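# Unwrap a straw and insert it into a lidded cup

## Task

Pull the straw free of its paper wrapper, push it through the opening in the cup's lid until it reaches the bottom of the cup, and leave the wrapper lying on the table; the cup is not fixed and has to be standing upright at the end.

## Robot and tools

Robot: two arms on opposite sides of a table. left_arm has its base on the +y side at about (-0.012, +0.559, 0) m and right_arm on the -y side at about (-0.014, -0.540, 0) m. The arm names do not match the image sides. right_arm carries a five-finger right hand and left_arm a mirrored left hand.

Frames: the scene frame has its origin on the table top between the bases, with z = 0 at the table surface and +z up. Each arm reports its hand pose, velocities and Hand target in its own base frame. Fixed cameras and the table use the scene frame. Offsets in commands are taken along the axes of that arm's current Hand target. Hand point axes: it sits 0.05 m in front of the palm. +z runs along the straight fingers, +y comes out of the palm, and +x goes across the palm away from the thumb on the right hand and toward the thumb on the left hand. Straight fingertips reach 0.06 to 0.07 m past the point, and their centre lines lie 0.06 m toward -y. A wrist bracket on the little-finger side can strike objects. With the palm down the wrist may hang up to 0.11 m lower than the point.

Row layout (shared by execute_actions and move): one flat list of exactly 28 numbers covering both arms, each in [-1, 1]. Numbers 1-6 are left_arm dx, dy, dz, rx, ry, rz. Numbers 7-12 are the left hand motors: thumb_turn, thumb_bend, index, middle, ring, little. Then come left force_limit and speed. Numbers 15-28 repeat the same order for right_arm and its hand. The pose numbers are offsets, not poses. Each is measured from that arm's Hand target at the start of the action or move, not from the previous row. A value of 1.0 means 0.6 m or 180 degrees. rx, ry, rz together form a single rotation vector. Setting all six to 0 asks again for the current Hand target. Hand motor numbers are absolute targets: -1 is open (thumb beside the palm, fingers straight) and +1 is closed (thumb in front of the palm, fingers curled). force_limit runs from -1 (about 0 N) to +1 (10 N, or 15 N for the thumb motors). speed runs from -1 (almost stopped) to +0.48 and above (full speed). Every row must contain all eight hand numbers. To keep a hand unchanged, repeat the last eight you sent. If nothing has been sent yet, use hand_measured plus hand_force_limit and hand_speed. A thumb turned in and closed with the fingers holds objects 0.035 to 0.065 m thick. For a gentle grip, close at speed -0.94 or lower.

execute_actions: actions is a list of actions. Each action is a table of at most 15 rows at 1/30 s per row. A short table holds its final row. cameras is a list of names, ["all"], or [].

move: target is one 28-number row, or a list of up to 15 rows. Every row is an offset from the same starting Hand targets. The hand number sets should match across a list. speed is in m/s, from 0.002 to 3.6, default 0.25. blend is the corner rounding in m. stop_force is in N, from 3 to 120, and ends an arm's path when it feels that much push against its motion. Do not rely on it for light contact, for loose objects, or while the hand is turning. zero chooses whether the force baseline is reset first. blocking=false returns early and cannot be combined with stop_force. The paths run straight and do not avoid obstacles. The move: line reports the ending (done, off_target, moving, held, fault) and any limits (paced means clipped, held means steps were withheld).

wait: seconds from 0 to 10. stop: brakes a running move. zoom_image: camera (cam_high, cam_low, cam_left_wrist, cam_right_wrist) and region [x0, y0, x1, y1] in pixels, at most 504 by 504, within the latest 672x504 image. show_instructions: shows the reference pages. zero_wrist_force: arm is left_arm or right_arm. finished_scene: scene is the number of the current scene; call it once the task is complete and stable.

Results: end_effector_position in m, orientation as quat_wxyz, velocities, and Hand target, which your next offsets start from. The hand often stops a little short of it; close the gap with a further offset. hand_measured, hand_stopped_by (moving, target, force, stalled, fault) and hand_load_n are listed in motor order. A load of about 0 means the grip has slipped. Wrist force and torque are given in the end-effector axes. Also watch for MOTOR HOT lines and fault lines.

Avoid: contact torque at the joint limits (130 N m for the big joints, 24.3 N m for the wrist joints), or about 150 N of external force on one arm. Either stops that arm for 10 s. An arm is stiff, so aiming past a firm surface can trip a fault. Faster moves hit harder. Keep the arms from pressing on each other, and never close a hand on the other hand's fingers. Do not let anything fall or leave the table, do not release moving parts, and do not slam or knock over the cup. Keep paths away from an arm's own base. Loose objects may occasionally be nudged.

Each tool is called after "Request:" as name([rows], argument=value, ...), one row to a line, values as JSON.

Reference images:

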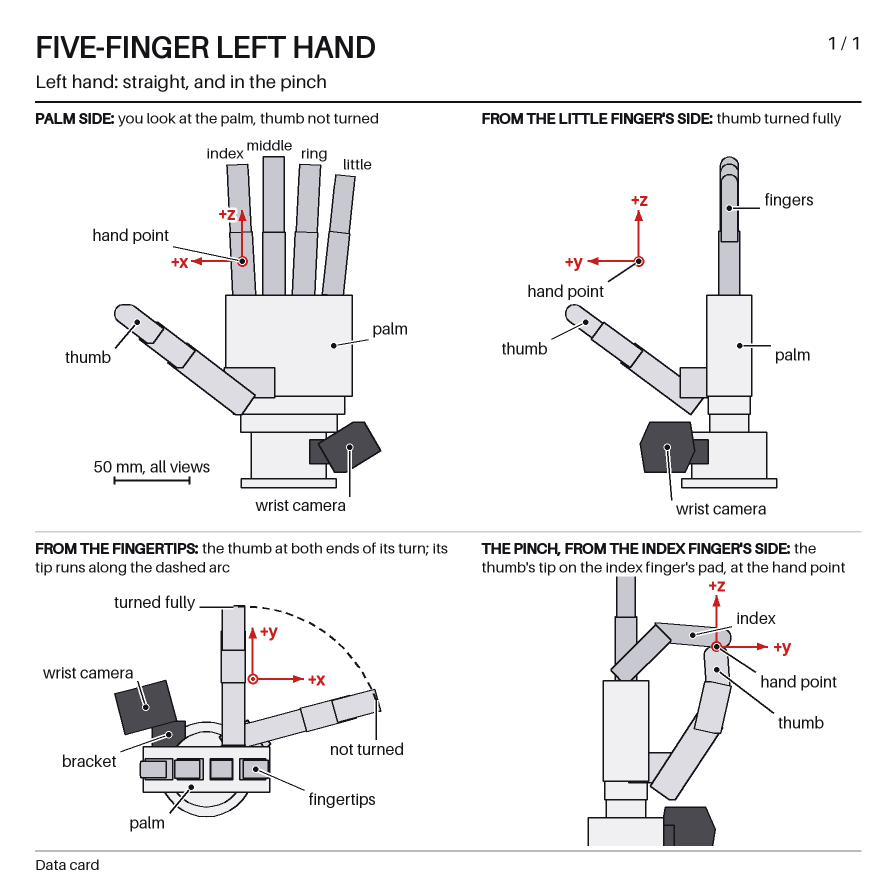

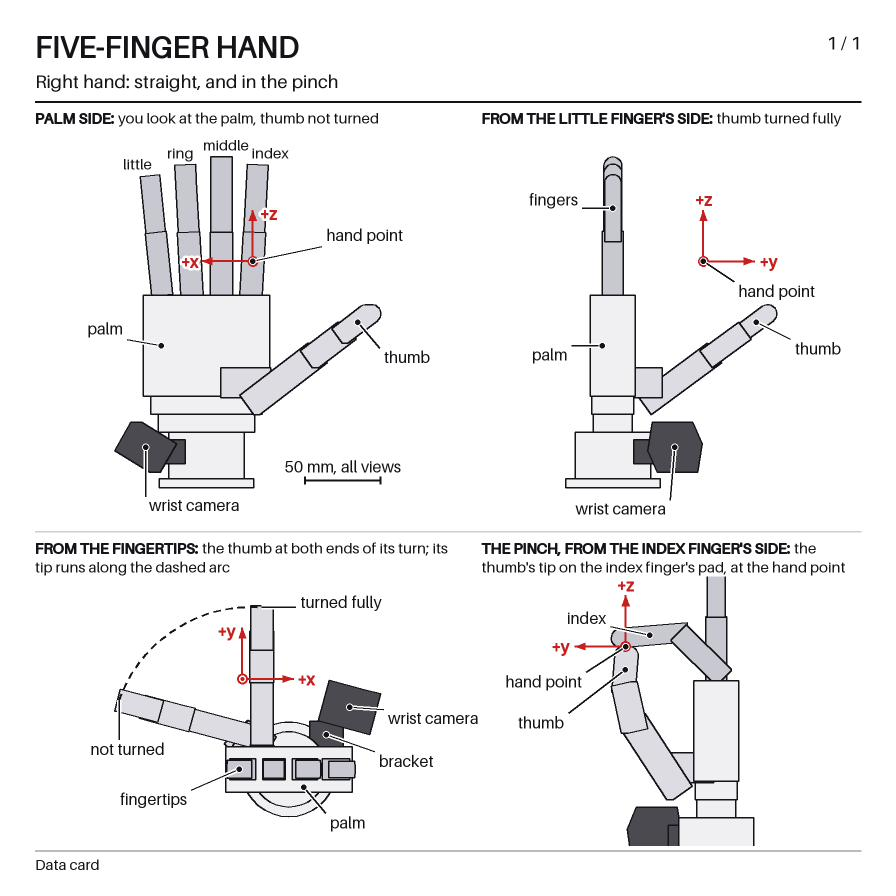

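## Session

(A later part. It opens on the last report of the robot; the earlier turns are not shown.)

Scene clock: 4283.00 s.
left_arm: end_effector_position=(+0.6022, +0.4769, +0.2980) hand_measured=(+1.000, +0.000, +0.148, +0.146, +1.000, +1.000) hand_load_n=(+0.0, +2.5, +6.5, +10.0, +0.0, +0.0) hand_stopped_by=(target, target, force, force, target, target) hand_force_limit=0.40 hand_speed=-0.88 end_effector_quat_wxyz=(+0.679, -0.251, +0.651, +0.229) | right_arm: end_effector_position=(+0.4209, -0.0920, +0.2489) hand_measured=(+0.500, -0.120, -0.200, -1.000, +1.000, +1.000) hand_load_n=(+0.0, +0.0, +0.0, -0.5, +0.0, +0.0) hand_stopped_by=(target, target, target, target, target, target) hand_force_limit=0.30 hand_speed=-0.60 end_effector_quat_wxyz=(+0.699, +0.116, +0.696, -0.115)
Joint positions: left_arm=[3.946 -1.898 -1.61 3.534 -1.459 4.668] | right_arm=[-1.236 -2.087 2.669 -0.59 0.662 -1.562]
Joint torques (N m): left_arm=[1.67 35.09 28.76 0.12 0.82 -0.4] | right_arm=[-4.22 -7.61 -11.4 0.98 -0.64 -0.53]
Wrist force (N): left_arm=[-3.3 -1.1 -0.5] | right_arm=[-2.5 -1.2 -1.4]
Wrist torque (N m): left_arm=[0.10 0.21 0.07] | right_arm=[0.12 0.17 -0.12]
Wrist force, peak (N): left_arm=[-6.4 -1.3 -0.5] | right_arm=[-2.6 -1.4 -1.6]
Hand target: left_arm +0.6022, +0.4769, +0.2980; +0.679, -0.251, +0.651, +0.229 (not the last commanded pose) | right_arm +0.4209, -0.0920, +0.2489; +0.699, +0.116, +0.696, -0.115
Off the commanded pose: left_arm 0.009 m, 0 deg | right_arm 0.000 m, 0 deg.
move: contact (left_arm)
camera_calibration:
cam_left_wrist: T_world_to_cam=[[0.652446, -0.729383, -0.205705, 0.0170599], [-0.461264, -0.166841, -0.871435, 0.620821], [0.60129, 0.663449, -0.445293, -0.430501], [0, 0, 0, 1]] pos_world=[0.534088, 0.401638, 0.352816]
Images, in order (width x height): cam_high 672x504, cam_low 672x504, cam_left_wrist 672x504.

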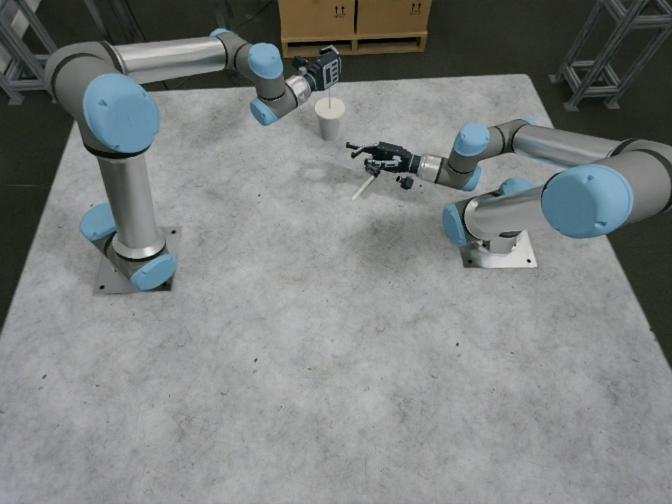

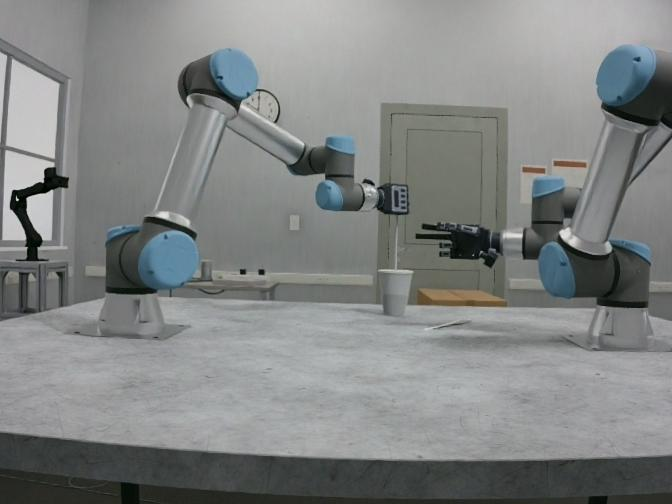

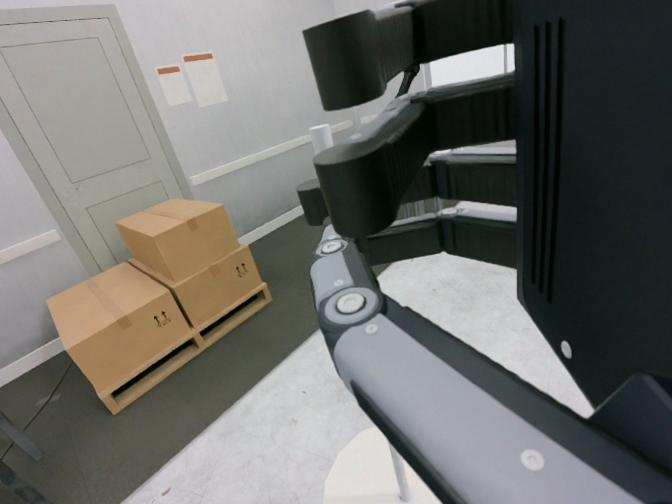

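Request:
move([
  [-0.005,-0.0002,0.0001,0,0,0,1,0,0.6,0.6,1,1,0.4,-0.88,0,0,0,0,0,0,0.5,-0.12,-0.2,-1,1,1,0.3,-0.6],
  [-0.005,0.0028,0.0021,0,0,0,1,0,0.6,0.6,1,1,0.4,-0.88,0,0,0,0,0,0,0.5,-0.12,-0.2,-1,1,1,0.3,-0.6],
], speed=0.03)

Request:
move(target=[0.0317,0.0014,-0.0009,0,0,0,1,0,0.6,0.6,1,1,0.4,-0.88,0,0,0,0,0,0,0.5,-0.12,-0.2,-1,1,1,0.3,-0.6], speed=0.012, stop_force=3, cameras=["cam_left_wrist","cam_low","cam_high"])

Request:
zoom_image(camera="cam_left_wrist", region=[392, 464, 432, 504])

Request:
zoom_image(camera="cam_low", region=[365, 230, 425, 290])

Request:
zoom_image(camera="cam_high", region=[300, 80, 360, 140])

Scene clock: 4312.33 s.
left_arm: end_effector_position=(+0.6019, +0.4792, +0.3010) hand_measured=(+1.000, +0.000, +0.148, +0.146, +1.000, +1.000) hand_load_n=(+0.0, +2.0, +6.5, +10.0, +0.0, +0.0) hand_stopped_by=(target, target, force, force, target, target) hand_force_limit=0.40 hand_speed=-0.88 end_effector_quat_wxyz=(+0.679, -0.251, +0.651, +0.229) | right_arm: end_effector_position=(+0.4209, -0.0920, +0.2489) hand_measured=(+0.500, -0.120, -0.200, -1.000, +1.000, +1.000) hand_load_n=(+0.0, +0.0, +0.0, +0.0, +0.0, +0.0) hand_stopped_by=(target, target, target, target, target, target) hand_force_limit=0.30 hand_speed=-0.60 end_effector_quat_wxyz=(+0.699, +0.116, +0.696, -0.115)
Joint positions: left_arm=[3.949 -1.897 -1.602 3.526 -1.456 4.667] | right_arm=[-1.236 -2.087 2.669 -0.59 0.662 -1.562]
Joint torques (N m): left_arm=[-3.55 32.12 16.48 -0.04 -0.6 -1.85] | right_arm=[-3.85 -5.7 -12.26 1.16 -0.53 -0.4]
Wrist force (N): left_arm=[-0.3 -0.9 -0.7] | right_arm=[-2.5 -1.2 -1.3]
Wrist torque (N m): left_arm=[0.11 0.21 0.09] | right_arm=[0.12 0.15 -0.12]
Wrist force, peak (N): left_arm=[-3.5 -1.3 -0.6] | right_arm=[-2.6 -1.4 -1.5]
Hand target: left_arm +0.6019, +0.4791, +0.3009; +0.679, -0.251, +0.651, +0.229 | right_arm +0.4209, -0.0920, +0.2489; +0.699, +0.116, +0.696, -0.115
Off the commanded pose: left_arm 0.000 m, 0 deg | right_arm 0.000 m, 0 deg.
move: done

Scene clock: 4314.13 s.
left_arm: end_effector_position=(+0.6019, +0.4791, +0.2932) hand_measured=(+1.000, +0.000, +0.148, +0.146, +1.000, +1.000) hand_load_n=(+0.5, +2.5, +7.0, +10.0, +0.0, +0.0) hand_stopped_by=(target, target, force, force, target, target) hand_force_limit=0.40 hand_speed=-0.88 end_effector_quat_wxyz=(+0.679, -0.251, +0.651, +0.229) | right_arm: end_effector_position=(+0.4209, -0.0920, +0.2489) hand_measured=(+0.500, -0.120, -0.200, -1.000, +1.000, +1.000) hand_load_n=(+0.0, +0.0, +0.0, +0.0, +0.0, +0.0) hand_stopped_by=(target, target, target, target, target, target) hand_force_limit=0.30 hand_speed=-0.60 end_effector_quat_wxyz=(+0.699, +0.116, +0.696, -0.115)
Joint positions: left_arm=[3.949 -1.904 -1.615 3.545 -1.456 4.667] | right_arm=[-1.236 -2.087 2.669 -0.59 0.662 -1.562]
Joint torques (N m): left_arm=[-7.12 39.11 32.85 2.88 -2.19 -1.37] | right_arm=[-4.05 -7.59 -11.17 1.1 -0.56 -0.3]
Wrist force (N): left_arm=[2.9 -0.8 -0.8] | right_arm=[-2.4 -1.3 -1.4]
Wrist torque (N m): left_arm=[0.12 0.24 0.07] | right_arm=[0.11 0.15 -0.12]
Wrist force, peak (N): left_arm=[-3.6 -1.5 -0.7] | right_arm=[-2.7 -1.3 -1.5]
Hand target: left_arm +0.6019, +0.4791, +0.2932; +0.679, -0.251, +0.651, +0.229 (not the last commanded pose) | right_arm +0.4209, -0.0920, +0.2489; +0.699, +0.116, +0.696, -0.115
Off the commanded pose: left_arm 0.011 m, 0 deg | right_arm 0.000 m, 0 deg.
move: contact (left_arm)
camera_calibration:
cam_left_wrist: T_world_to_cam=[[0.652489, -0.729357, -0.205659, 0.0177506], [-0.461169, -0.16683, -0.871488, 0.616813], [0.601316, 0.66348, -0.445211, -0.433907], [0, 0, 0, 1]] pos_world=[0.533788, 0.403738, 0.348015]
Images, in order (width x height): cam_high 672x504, cam_low 672x504, cam_left_wrist 672x504.

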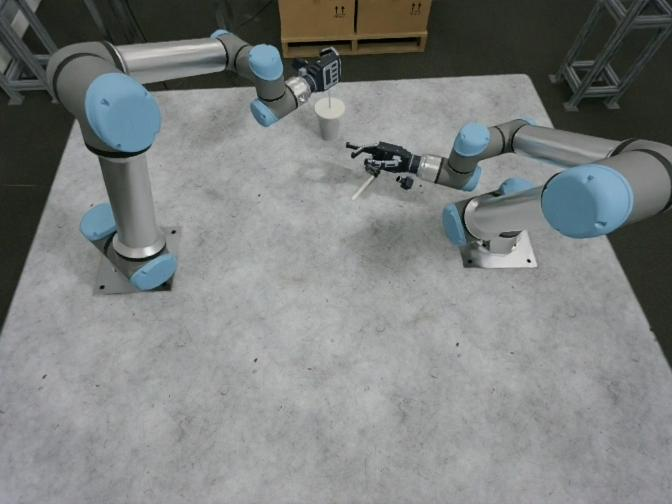

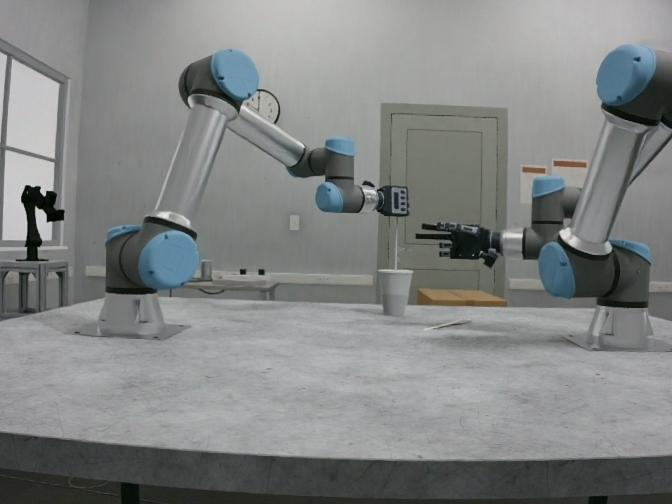

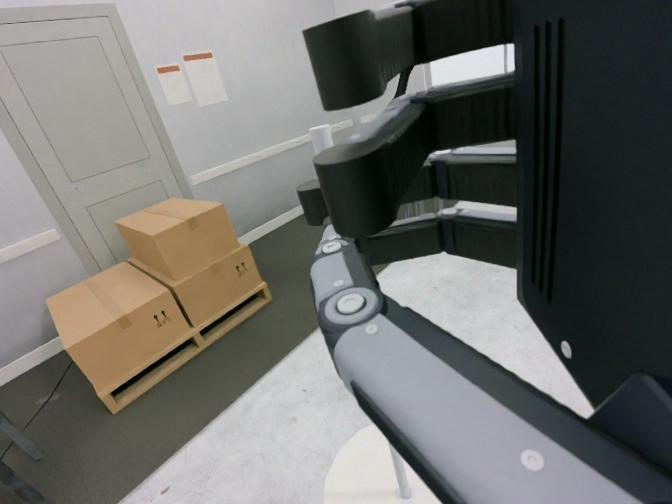

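Scaled by 12.600.

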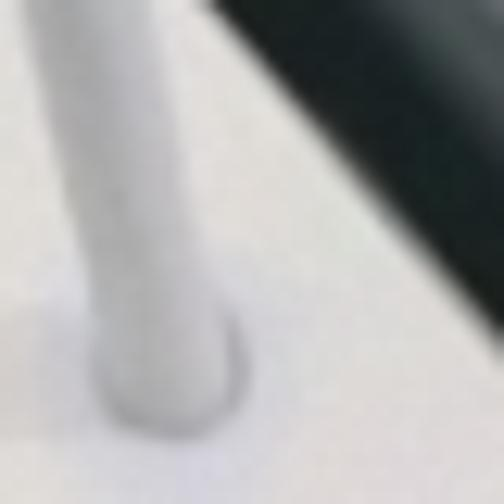

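Scaled by 8.400.

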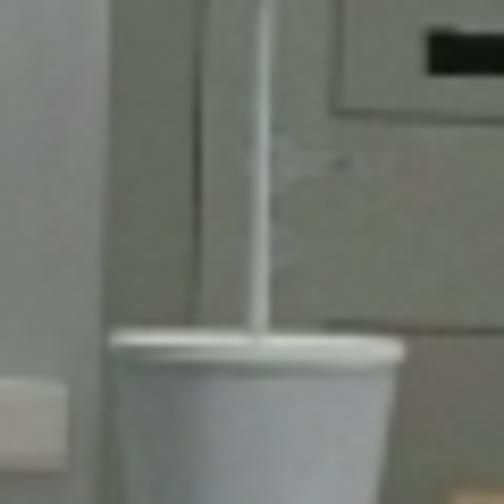

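Scaled by 8.400.

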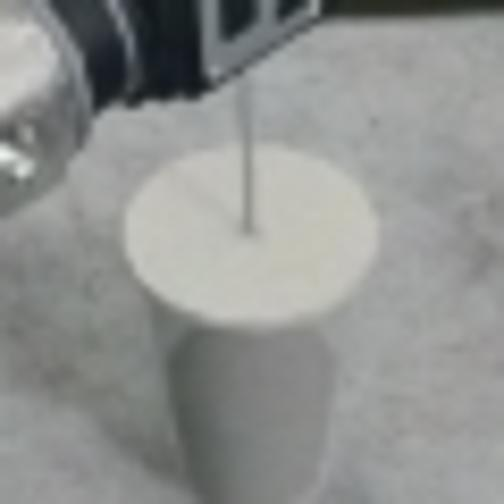

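Request:
move([
  [0,-0.0012,0,0,0,0,1,0,0.6,0.6,1,1,0.4,-0.88,0,0,0,0,0,0,0.5,-0.12,-0.2,-1,1,1,0.3,-0.6],
], speed=0.02)

Request:
move(target=[0.05,0.0021,-0.0013,0,0,0,1,0,0.6,0.6,1,1,0.4,-0.88,0,0,0,0,0,0,0.5,-0.12,-0.2,-1,1,1,0.3,-0.6], speed=0.015, stop_force=6, cameras=["cam_left_wrist","cam_low","cam_high"])

Request:
zoom_image(camera="cam_left_wrist", region=[392, 464, 432, 504])

Request:
zoom_image(camera="cam_low", region=[355, 180, 455, 320])

Scene clock: 4326.30 s.
left_arm: end_effector_position=(+0.6024, +0.4785, +0.2933) hand_measured=(+1.000, +0.000, +0.148, +0.146, +1.000, +1.000) hand_load_n=(+0.5, +2.5, +7.0, +10.0, +0.0, +0.0) hand_stopped_by=(target, target, force, force, target, target) hand_force_limit=0.40 hand_speed=-0.88 end_effector_quat_wxyz=(+0.679, -0.251, +0.651, +0.229) | right_arm: end_effector_position=(+0.4209, -0.0920, +0.2489) hand_measured=(+0.500, -0.120, -0.200, -1.000, +1.000, +1.000) hand_load_n=(+0.0, +0.0, +0.0, +0.0, +0.0, +0.0) hand_stopped_by=(target, target, target, target, target, target) hand_force_limit=0.30 hand_speed=-0.60 end_effector_quat_wxyz=(+0.699, +0.116, +0.696, -0.115)
Joint positions: left_arm=[3.948 -1.904 -1.614 3.544 -1.457 4.667] | right_arm=[-1.236 -2.087 2.669 -0.59 0.662 -1.562]
Joint torques (N m): left_arm=[-5.46 28.98 32.46 0.41 -2.31 0.09] | right_arm=[-3.31 -7.12 -12.98 1.11 -0.24 -0.52]
Wrist force (N): left_arm=[2.8 -1.1 -0.8] | right_arm=[-2.6 -1.3 -1.4]
Wrist torque (N m): left_arm=[0.08 0.20 0.09] | right_arm=[0.11 0.18 -0.13]
Wrist force, peak (N): left_arm=[3.2 -1.2 -0.7] | right_arm=[-2.7 -1.4 -1.5]
Hand target: left_arm +0.6023, +0.4785, +0.2932; +0.679, -0.251, +0.651, +0.229 | right_arm +0.4209, -0.0920, +0.2489; +0.699, +0.116, +0.696, -0.115
Off the commanded pose: left_arm 0.000 m, 0 deg | right_arm 0.000 m, 0 deg.
move: done

Scene clock: 4327.47 s.
left_arm: end_effector_position=(+0.6024, +0.4786, +0.2929) hand_measured=(+1.000, +0.000, +0.148, +0.146, +1.000, +1.000) hand_load_n=(+0.5, +2.5, +7.0, +10.5, +0.0, +0.0) hand_stopped_by=(target, target, force, force, target, target) hand_force_limit=0.40 hand_speed=-0.88 end_effector_quat_wxyz=(+0.679, -0.251, +0.651, +0.229) | right_arm: end_effector_position=(+0.4209, -0.0920, +0.2489) hand_measured=(+0.500, -0.120, -0.200, -1.000, +1.000, +1.000) hand_load_n=(+0.0, +0.0, +0.0, +0.0, +0.5, +0.0) hand_stopped_by=(target, target, target, target, target, target) hand_force_limit=0.30 hand_speed=-0.60 end_effector_quat_wxyz=(+0.699, +0.116, +0.696, -0.115)
Joint positions: left_arm=[3.948 -1.904 -1.615 3.545 -1.457 4.667] | right_arm=[-1.236 -2.087 2.669 -0.59 0.662 -1.562]
Joint torques (N m): left_arm=[-5.79 40.59 32.67 3.51 -1.99 0.58] | right_arm=[-3.43 -8.39 -10.92 1.07 -0.19 -0.26]
Wrist force (N): left_arm=[2.9 -0.8 -0.8] | right_arm=[-2.5 -1.3 -1.3]
Wrist torque (N m): left_arm=[0.11 0.25 0.08] | right_arm=[0.11 0.16 -0.12]
Wrist force, peak (N): left_arm=[-3.3 -1.1 -0.6] | right_arm=[-2.6 -1.4 -1.5]
Hand target: left_arm +0.6024, +0.4786, +0.2929; +0.679, -0.251, +0.651, +0.229 (not the last commanded pose) | right_arm +0.4209, -0.0920, +0.2489; +0.699, +0.116, +0.696, -0.115
Off the commanded pose: left_arm 0.030 m, 0 deg | right_arm 0.000 m, 0 deg.
move: contact (left_arm)
camera_calibration:
cam_left_wrist: T_world_to_cam=[[0.652509, -0.729341, -0.205656, 0.0169796], [-0.461107, -0.166782, -0.87153, 0.616661], [0.601343, 0.66351, -0.445131, -0.434064], [0, 0, 0, 1]] pos_world=[0.534288, 0.403238, 0.347715]
Images, in order (width x height): cam_high 672x504, cam_low 672x504, cam_left_wrist 672x504.

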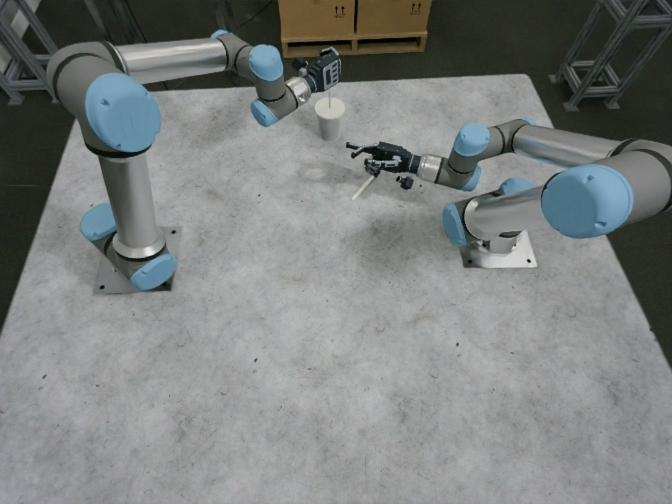

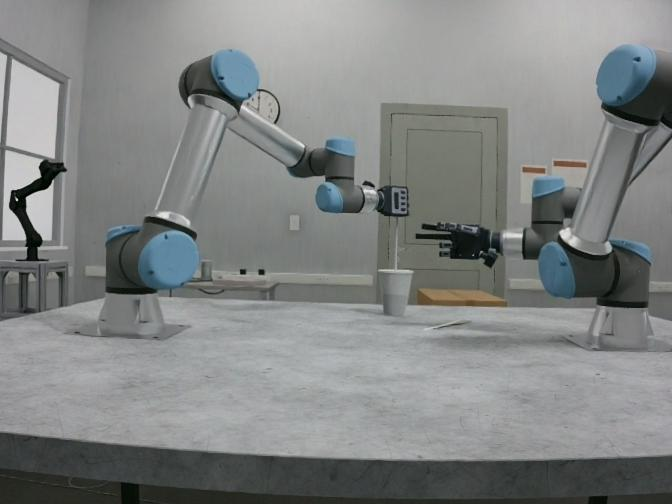

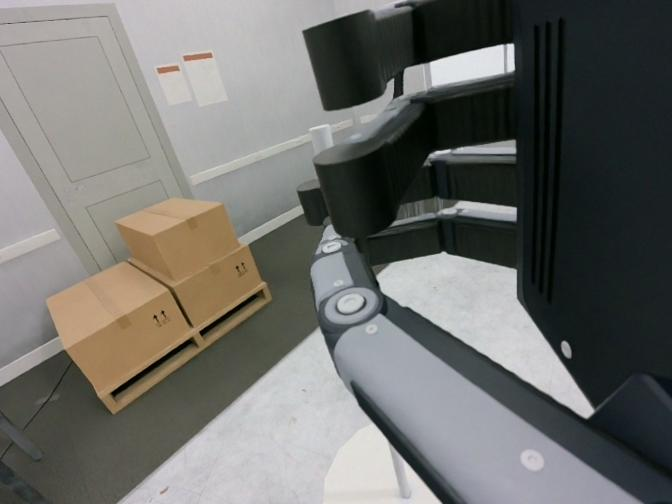

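Scaled by 12.600.

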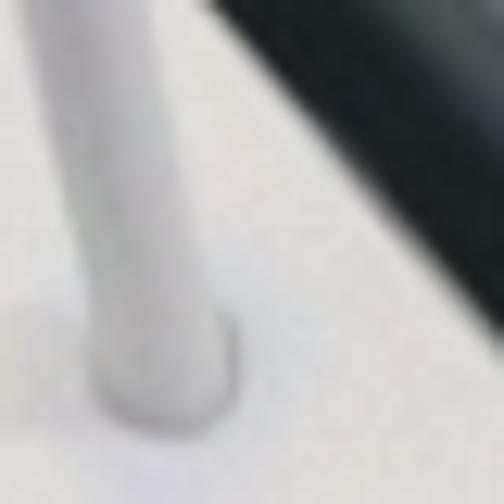

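Scaled by 3.600.

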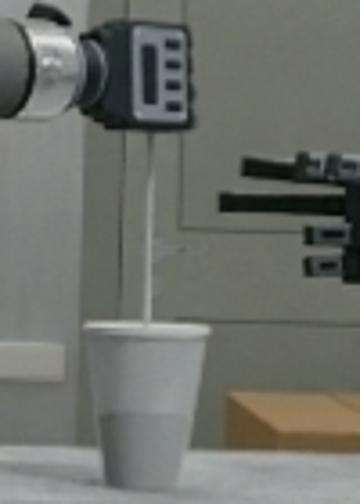

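Request:
move(target=[0.05,0.0021,-0.0013,0,0,0,1,0,0.6,0.6,1,1,0.4,-0.88,0,0,0,0,0,0,0.5,-0.12,-0.2,-1,1,1,0.3,-0.6], speed=0.015, stop_force=13, cameras=["cam_left_wrist","cam_low","cam_high"])

Request:
zoom_image(camera="cam_left_wrist", region=[392, 464, 432, 504])

Request:
zoom_image(camera="cam_low", region=[355, 180, 455, 320])

Scene clock: 4341.07 s.
left_arm: end_effector_position=(+0.6024, +0.4786, +0.2629) hand_measured=(+1.000, +0.000, +0.148, +0.146, +1.000, +1.000) hand_load_n=(+0.0, +2.5, +7.5, +10.0, +0.0, +0.0) hand_stopped_by=(target, target, force, force, target, target) hand_force_limit=0.40 hand_speed=-0.88 end_effector_quat_wxyz=(+0.679, -0.251, +0.651, +0.229) | right_arm: end_effector_position=(+0.4209, -0.0920, +0.2489) hand_measured=(+0.500, -0.120, -0.200, -1.000, +1.000, +1.000) hand_load_n=(+0.0, +0.0, +0.0, +0.0, +0.0, +0.0) hand_stopped_by=(target, target, target, target, target, target) hand_force_limit=0.30 hand_speed=-0.60 end_effector_quat_wxyz=(+0.699, +0.116, +0.696, -0.115)
Joint positions: left_arm=[3.948 -1.933 -1.658 3.618 -1.457 4.667] | right_arm=[-1.236 -2.087 2.669 -0.59 0.662 -1.562]
Joint torques (N m): left_arm=[-5.34 36.37 29.08 -0.31 -1.99 0.57] | right_arm=[-2.01 -7.06 -11.67 0.86 0.09 -0.61]
Wrist force (N): left_arm=[-1.5 -1.1 -0.6] | right_arm=[-2.5 -1.2 -1.3]
Wrist torque (N m): left_arm=[0.12 0.19 0.08] | right_arm=[0.11 0.15 -0.12]
Wrist force, peak (N): left_arm=[-3.7 -1.5 -0.6] | right_arm=[-2.7 -1.4 -1.4]
Hand target: left_arm +0.6024, +0.4786, +0.2629; +0.679, -0.251, +0.651, +0.229 | right_arm +0.4209, -0.0920, +0.2489; +0.699, +0.116, +0.696, -0.115
Off the commanded pose: left_arm 0.000 m, 0 deg | right_arm 0.000 m, 0 deg.
move: done
camera_calibration:
cam_left_wrist: T_world_to_cam=[[0.652509, -0.729341, -0.205656, 0.01081], [-0.461107, -0.166782, -0.87153, 0.590515], [0.601343, 0.66351, -0.445131, -0.447417], [0, 0, 0, 1]] pos_world=[0.534288, 0.403238, 0.317715]
Images, in order (width x height): cam_high 672x504, cam_low 672x504, cam_left_wrist 672x504.

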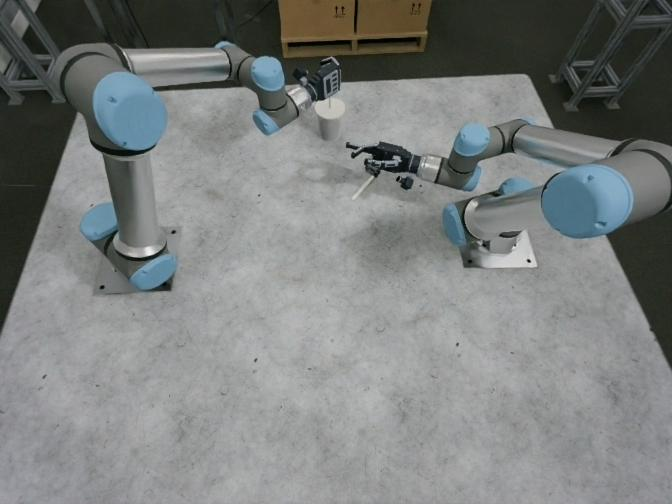

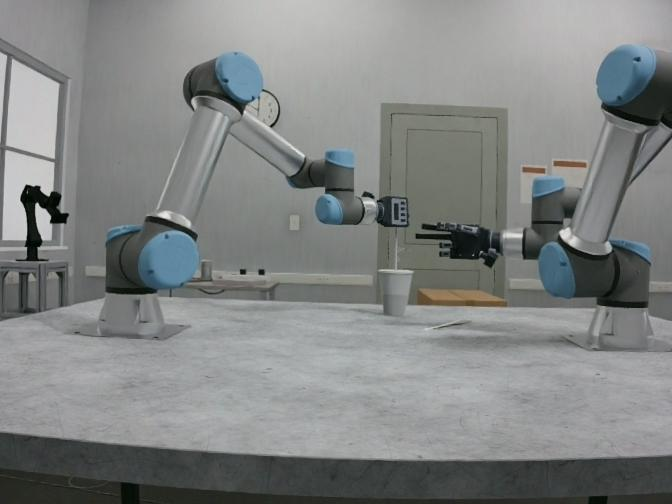

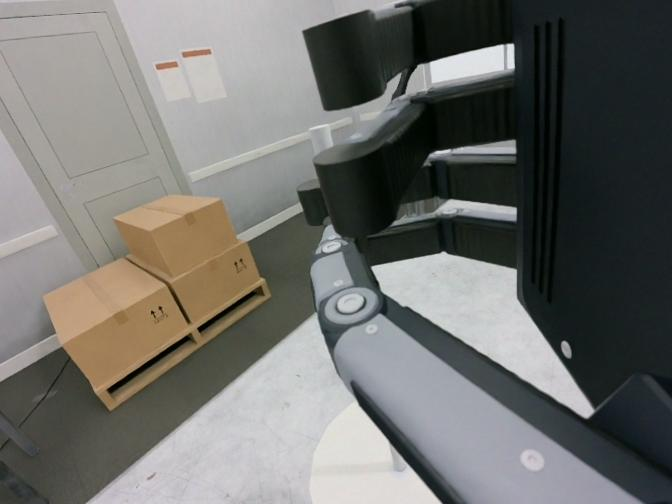

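Scaled by 12.600.

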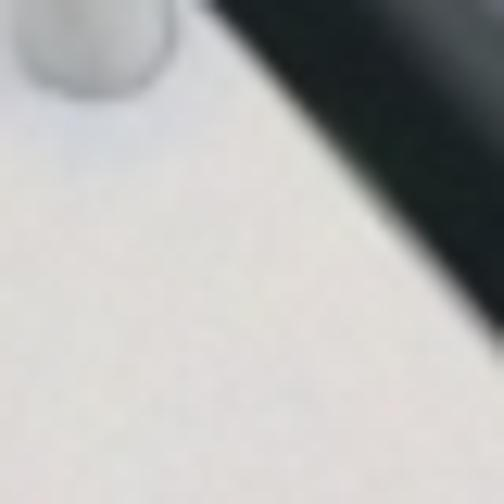

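Scaled by 3.600.

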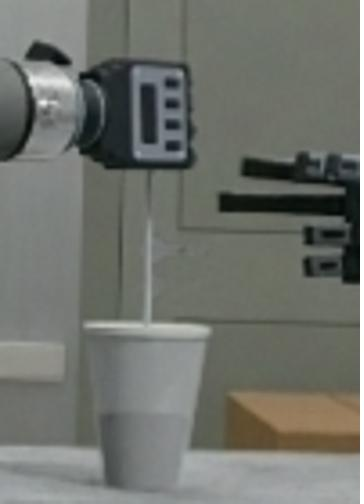

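Request:
move(target=[0.1582,0.0067,-0.0042,0,0,0,1,0,0.6,0.6,1,1,0.4,-0.88,0,0,0,0,0,0,0.5,-0.12,-0.2,-1,1,1,0.3,-0.6], speed=0.02, stop_force=8, cameras=["cam_left_wrist","cam_low","cam_high"])

Request:
zoom_image(camera="cam_low", region=[335, 200, 455, 320])

Request:
zoom_image(camera="cam_high", region=[270, 50, 390, 170])

Scene clock: 4359.30 s.
left_arm: end_effector_position=(+0.6023, +0.4786, +0.1721) hand_measured=(+1.000, +0.000, +0.148, +0.146, +1.000, +1.000) hand_load_n=(-1.5, +2.0, +8.5, +9.0, +0.0, +0.0) hand_stopped_by=(target, target, force, force, target, target) hand_force_limit=0.40 hand_speed=-0.88 end_effector_quat_wxyz=(+0.679, -0.251, +0.651, +0.229) | right_arm: end_effector_position=(+0.4209, -0.0920, +0.2489) hand_measured=(+0.500, -0.120, -0.200, -1.000, +1.000, +1.000) hand_load_n=(+0.0, +0.0, +0.0, +0.0, +0.0, +0.0) hand_stopped_by=(target, target, target, target, target, target) hand_force_limit=0.30 hand_speed=-0.60 end_effector_quat_wxyz=(+0.699, +0.116, +0.696, -0.115)
Joint positions: left_arm=[3.948 -2.047 -1.759 3.832 -1.457 4.667] | right_arm=[-1.236 -2.087 2.669 -0.59 0.662 -1.562]
Joint torques (N m): left_arm=[5.75 38.35 27.05 2.18 -1.08 0.51] | right_arm=[0.4 -6.52 -11.02 0.98 0.12 -0.51]
Wrist force (N): left_arm=[-0.5 -2.2 0.2] | right_arm=[-2.5 -1.5 -1.3]
Wrist torque (N m): left_arm=[-0.01 0.16 0.10] | right_arm=[0.07 0.16 -0.14]
Wrist force, peak (N): left_arm=[-11.8 -4.2 2.0] | right_arm=[-2.7 -1.4 -1.5]
Hand target: left_arm +0.6023, +0.4786, +0.1721; +0.679, -0.251, +0.651, +0.229 (not the last commanded pose) | right_arm +0.4209, -0.0920, +0.2489; +0.699, +0.116, +0.696, -0.115
Off the commanded pose: left_arm 0.004 m, 0 deg | right_arm 0.000 m, 0 deg.
move: contact (left_arm)
camera_calibration:
cam_left_wrist: T_world_to_cam=[[0.652469, -0.729385, -0.205627, -0.00785117], [-0.461079, -0.166751, -0.87155, 0.51127], [0.601407, 0.663469, -0.445104, -0.487904], [0, 0, 0, 1]] pos_world=[0.534288, 0.403238, 0.226815]
Images, in order (width x height): cam_high 672x504, cam_low 672x504, cam_left_wrist 672x504.

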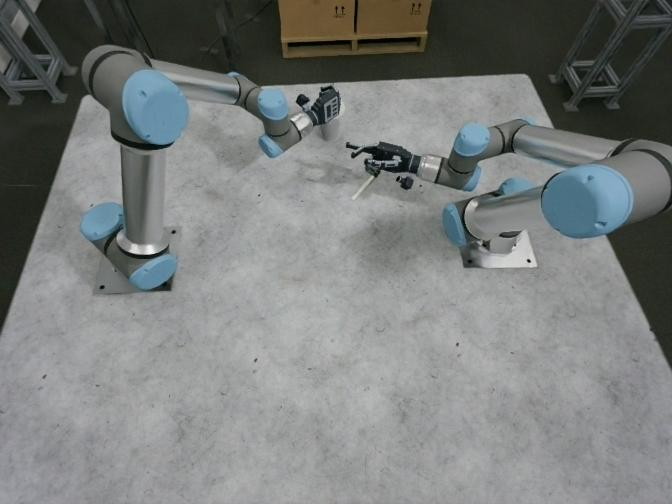

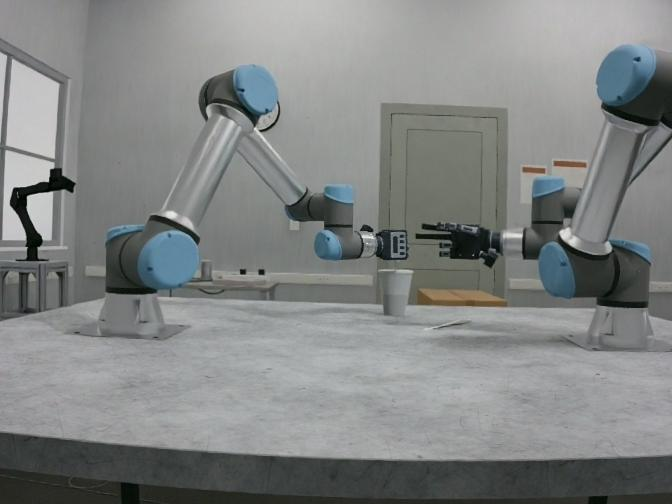

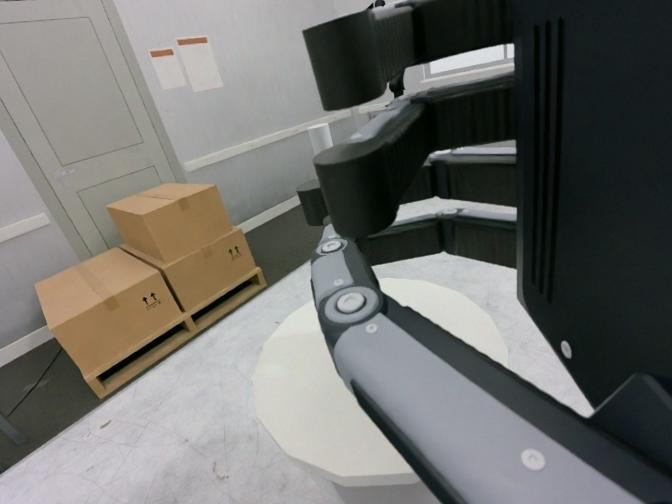

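Scaled by 4.200.

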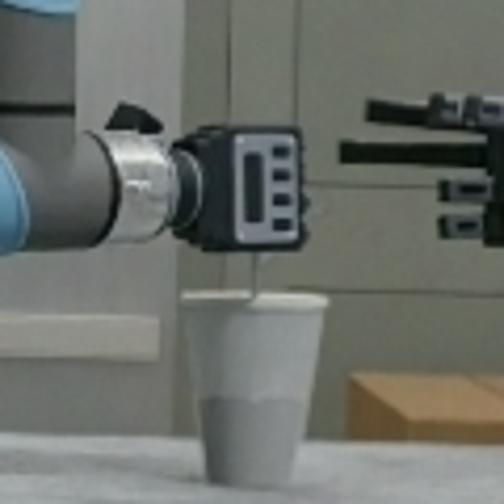

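Scaled by 4.200.

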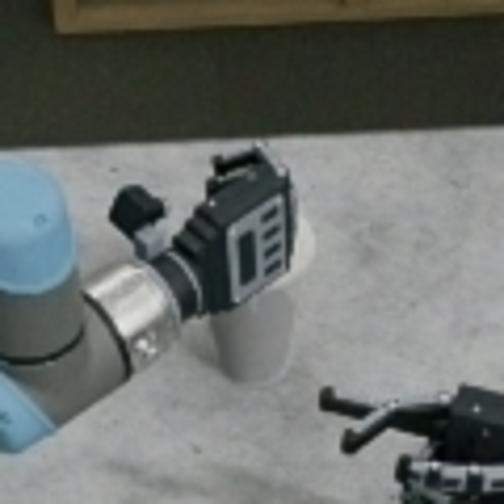

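Request:
move([
  [0,0,0,0,0,0,1,-0.1,-0.35,-0.35,1,1,0.4,-0.7,0,0,0,0,0,0,0.5,-0.12,-0.2,-1,1,1,0.3,-0.6],
  [0,-0.0083,-0.003,0,0,0,1,-0.1,-0.35,-0.35,1,1,0.4,-0.7,0,0,0,0,0,0,0.5,-0.12,-0.2,-1,1,1,0.3,-0.6],
  [0,-0.16,-0.003,0,0,0,1,-0.1,-0.35,-0.35,1,1,0.4,-0.7,0,0,0,0,0,0,0.5,-0.12,-0.2,-1,1,1,0.3,-0.6],
], speed=[0.03,0.02,0.05], cameras=["cam_left_wrist","cam_low","cam_high"])

Request:
zoom_image(camera="cam_low", region=[335, 200, 455, 320])

Request:
zoom_image(camera="cam_high", region=[270, 50, 390, 170])

Scene clock: 4375.80 s.
left_arm: end_effector_position=(+0.6622, +0.4035, +0.1761) hand_measured=(+1.000, -0.100, -0.350, -0.350, +1.000, +1.000) hand_load_n=(+0.0, +0.0, +0.0, +0.0, +0.0, +0.0) hand_stopped_by=(target, target, target, target, target, target) hand_force_limit=0.40 hand_speed=-0.70 end_effector_quat_wxyz=(+0.679, -0.251, +0.651, +0.229) end_effector_velocity=(+0.000, +0.000, -0.001) end_effector_angular_velocity=(-0.001, +0.001, -0.004) | right_arm: end_effector_position=(+0.4209, -0.0920, +0.2489) hand_measured=(+0.500, -0.120, -0.200, -1.000, +1.000, +1.000) hand_load_n=(+0.0, +0.0, +0.0, +0.0, +0.0, +0.0) hand_stopped_by=(target, target, target, target, target, target) hand_force_limit=0.30 hand_speed=-0.60 end_effector_quat_wxyz=(+0.699, +0.116, +0.696, -0.115)
Joint positions: left_arm=[3.762 -2.081 -1.689 3.797 -1.643 4.672] | right_arm=[-1.236 -2.087 2.669 -0.59 0.662 -1.562]
Joint velocities: left_arm=[0.002 0 -0.003 0.001 0.006 -0.001] | right_arm=[within noise]
Joint torques (N m): left_arm=[10.34 42.81 5.1 1.85 2.24 1.6] | right_arm=[1.05 -6.68 -11 1.07 0.64 -0.42]
Wrist force (N): left_arm=[-0.3 -1.7 -0.7] | right_arm=[-2.5 -1.3 -1.5]
Wrist torque (N m): left_arm=[0.02 0.24 0.06] | right_arm=[0.11 0.16 -0.12]
Wrist force, peak (N): left_arm=[-0.2 -2.6 -0.7] | right_arm=[-2.7 -1.4 -1.5]
Hand target: left_arm +0.6621, +0.4035, +0.1760; +0.679, -0.251, +0.651, +0.229 | right_arm +0.4209, -0.0920, +0.2489; +0.699, +0.116, +0.696, -0.115
Off the commanded pose: left_arm 0.000 m, 0 deg | right_arm 0.000 m, 0 deg.
move: done
camera_calibration:
cam_left_wrist: T_world_to_cam=[[0.652585, -0.729281, -0.205626, -0.100833], [-0.461049, -0.166822, -0.871553, 0.529916], [0.601304, 0.663566, -0.4451, -0.472254], [0, 0, 0, 1]] pos_world=[0.594088, 0.328238, 0.230915]
Images, in order (width x height): cam_high 672x504, cam_low 672x504, cam_left_wrist 672x504.

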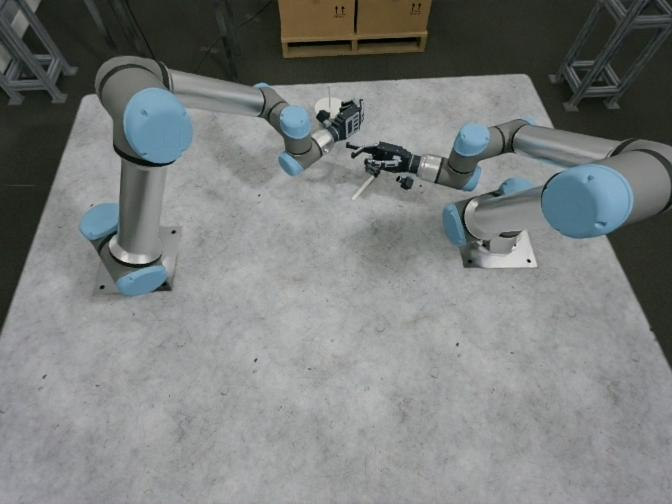

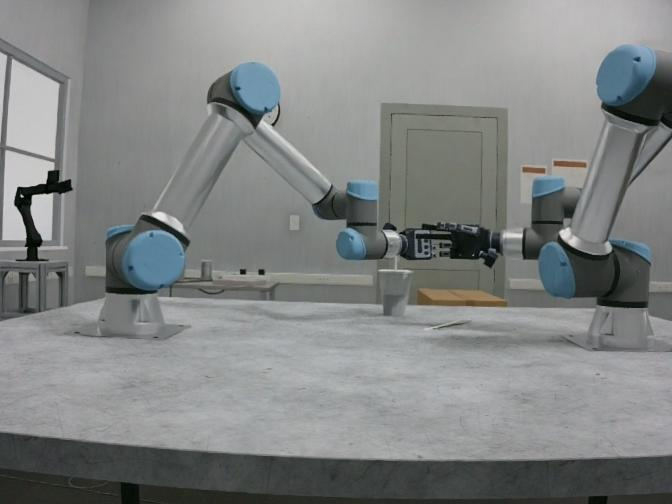

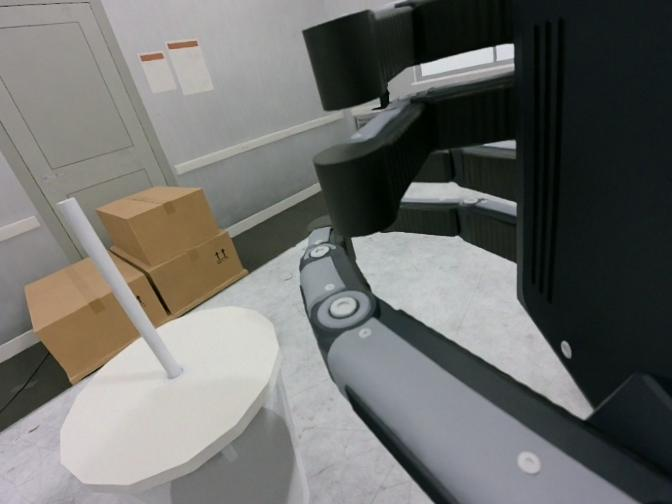

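Scaled by 4.200.

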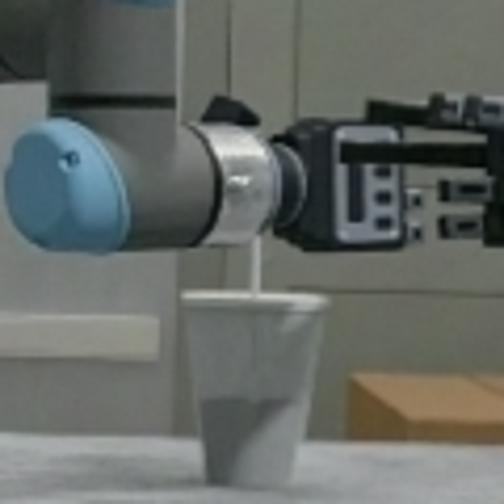

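Scaled by 4.200.

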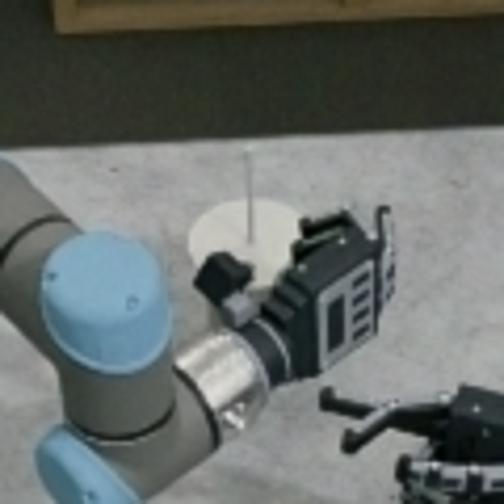

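Request:
finished_scene(scene=1)

The scene is finished: the task was done.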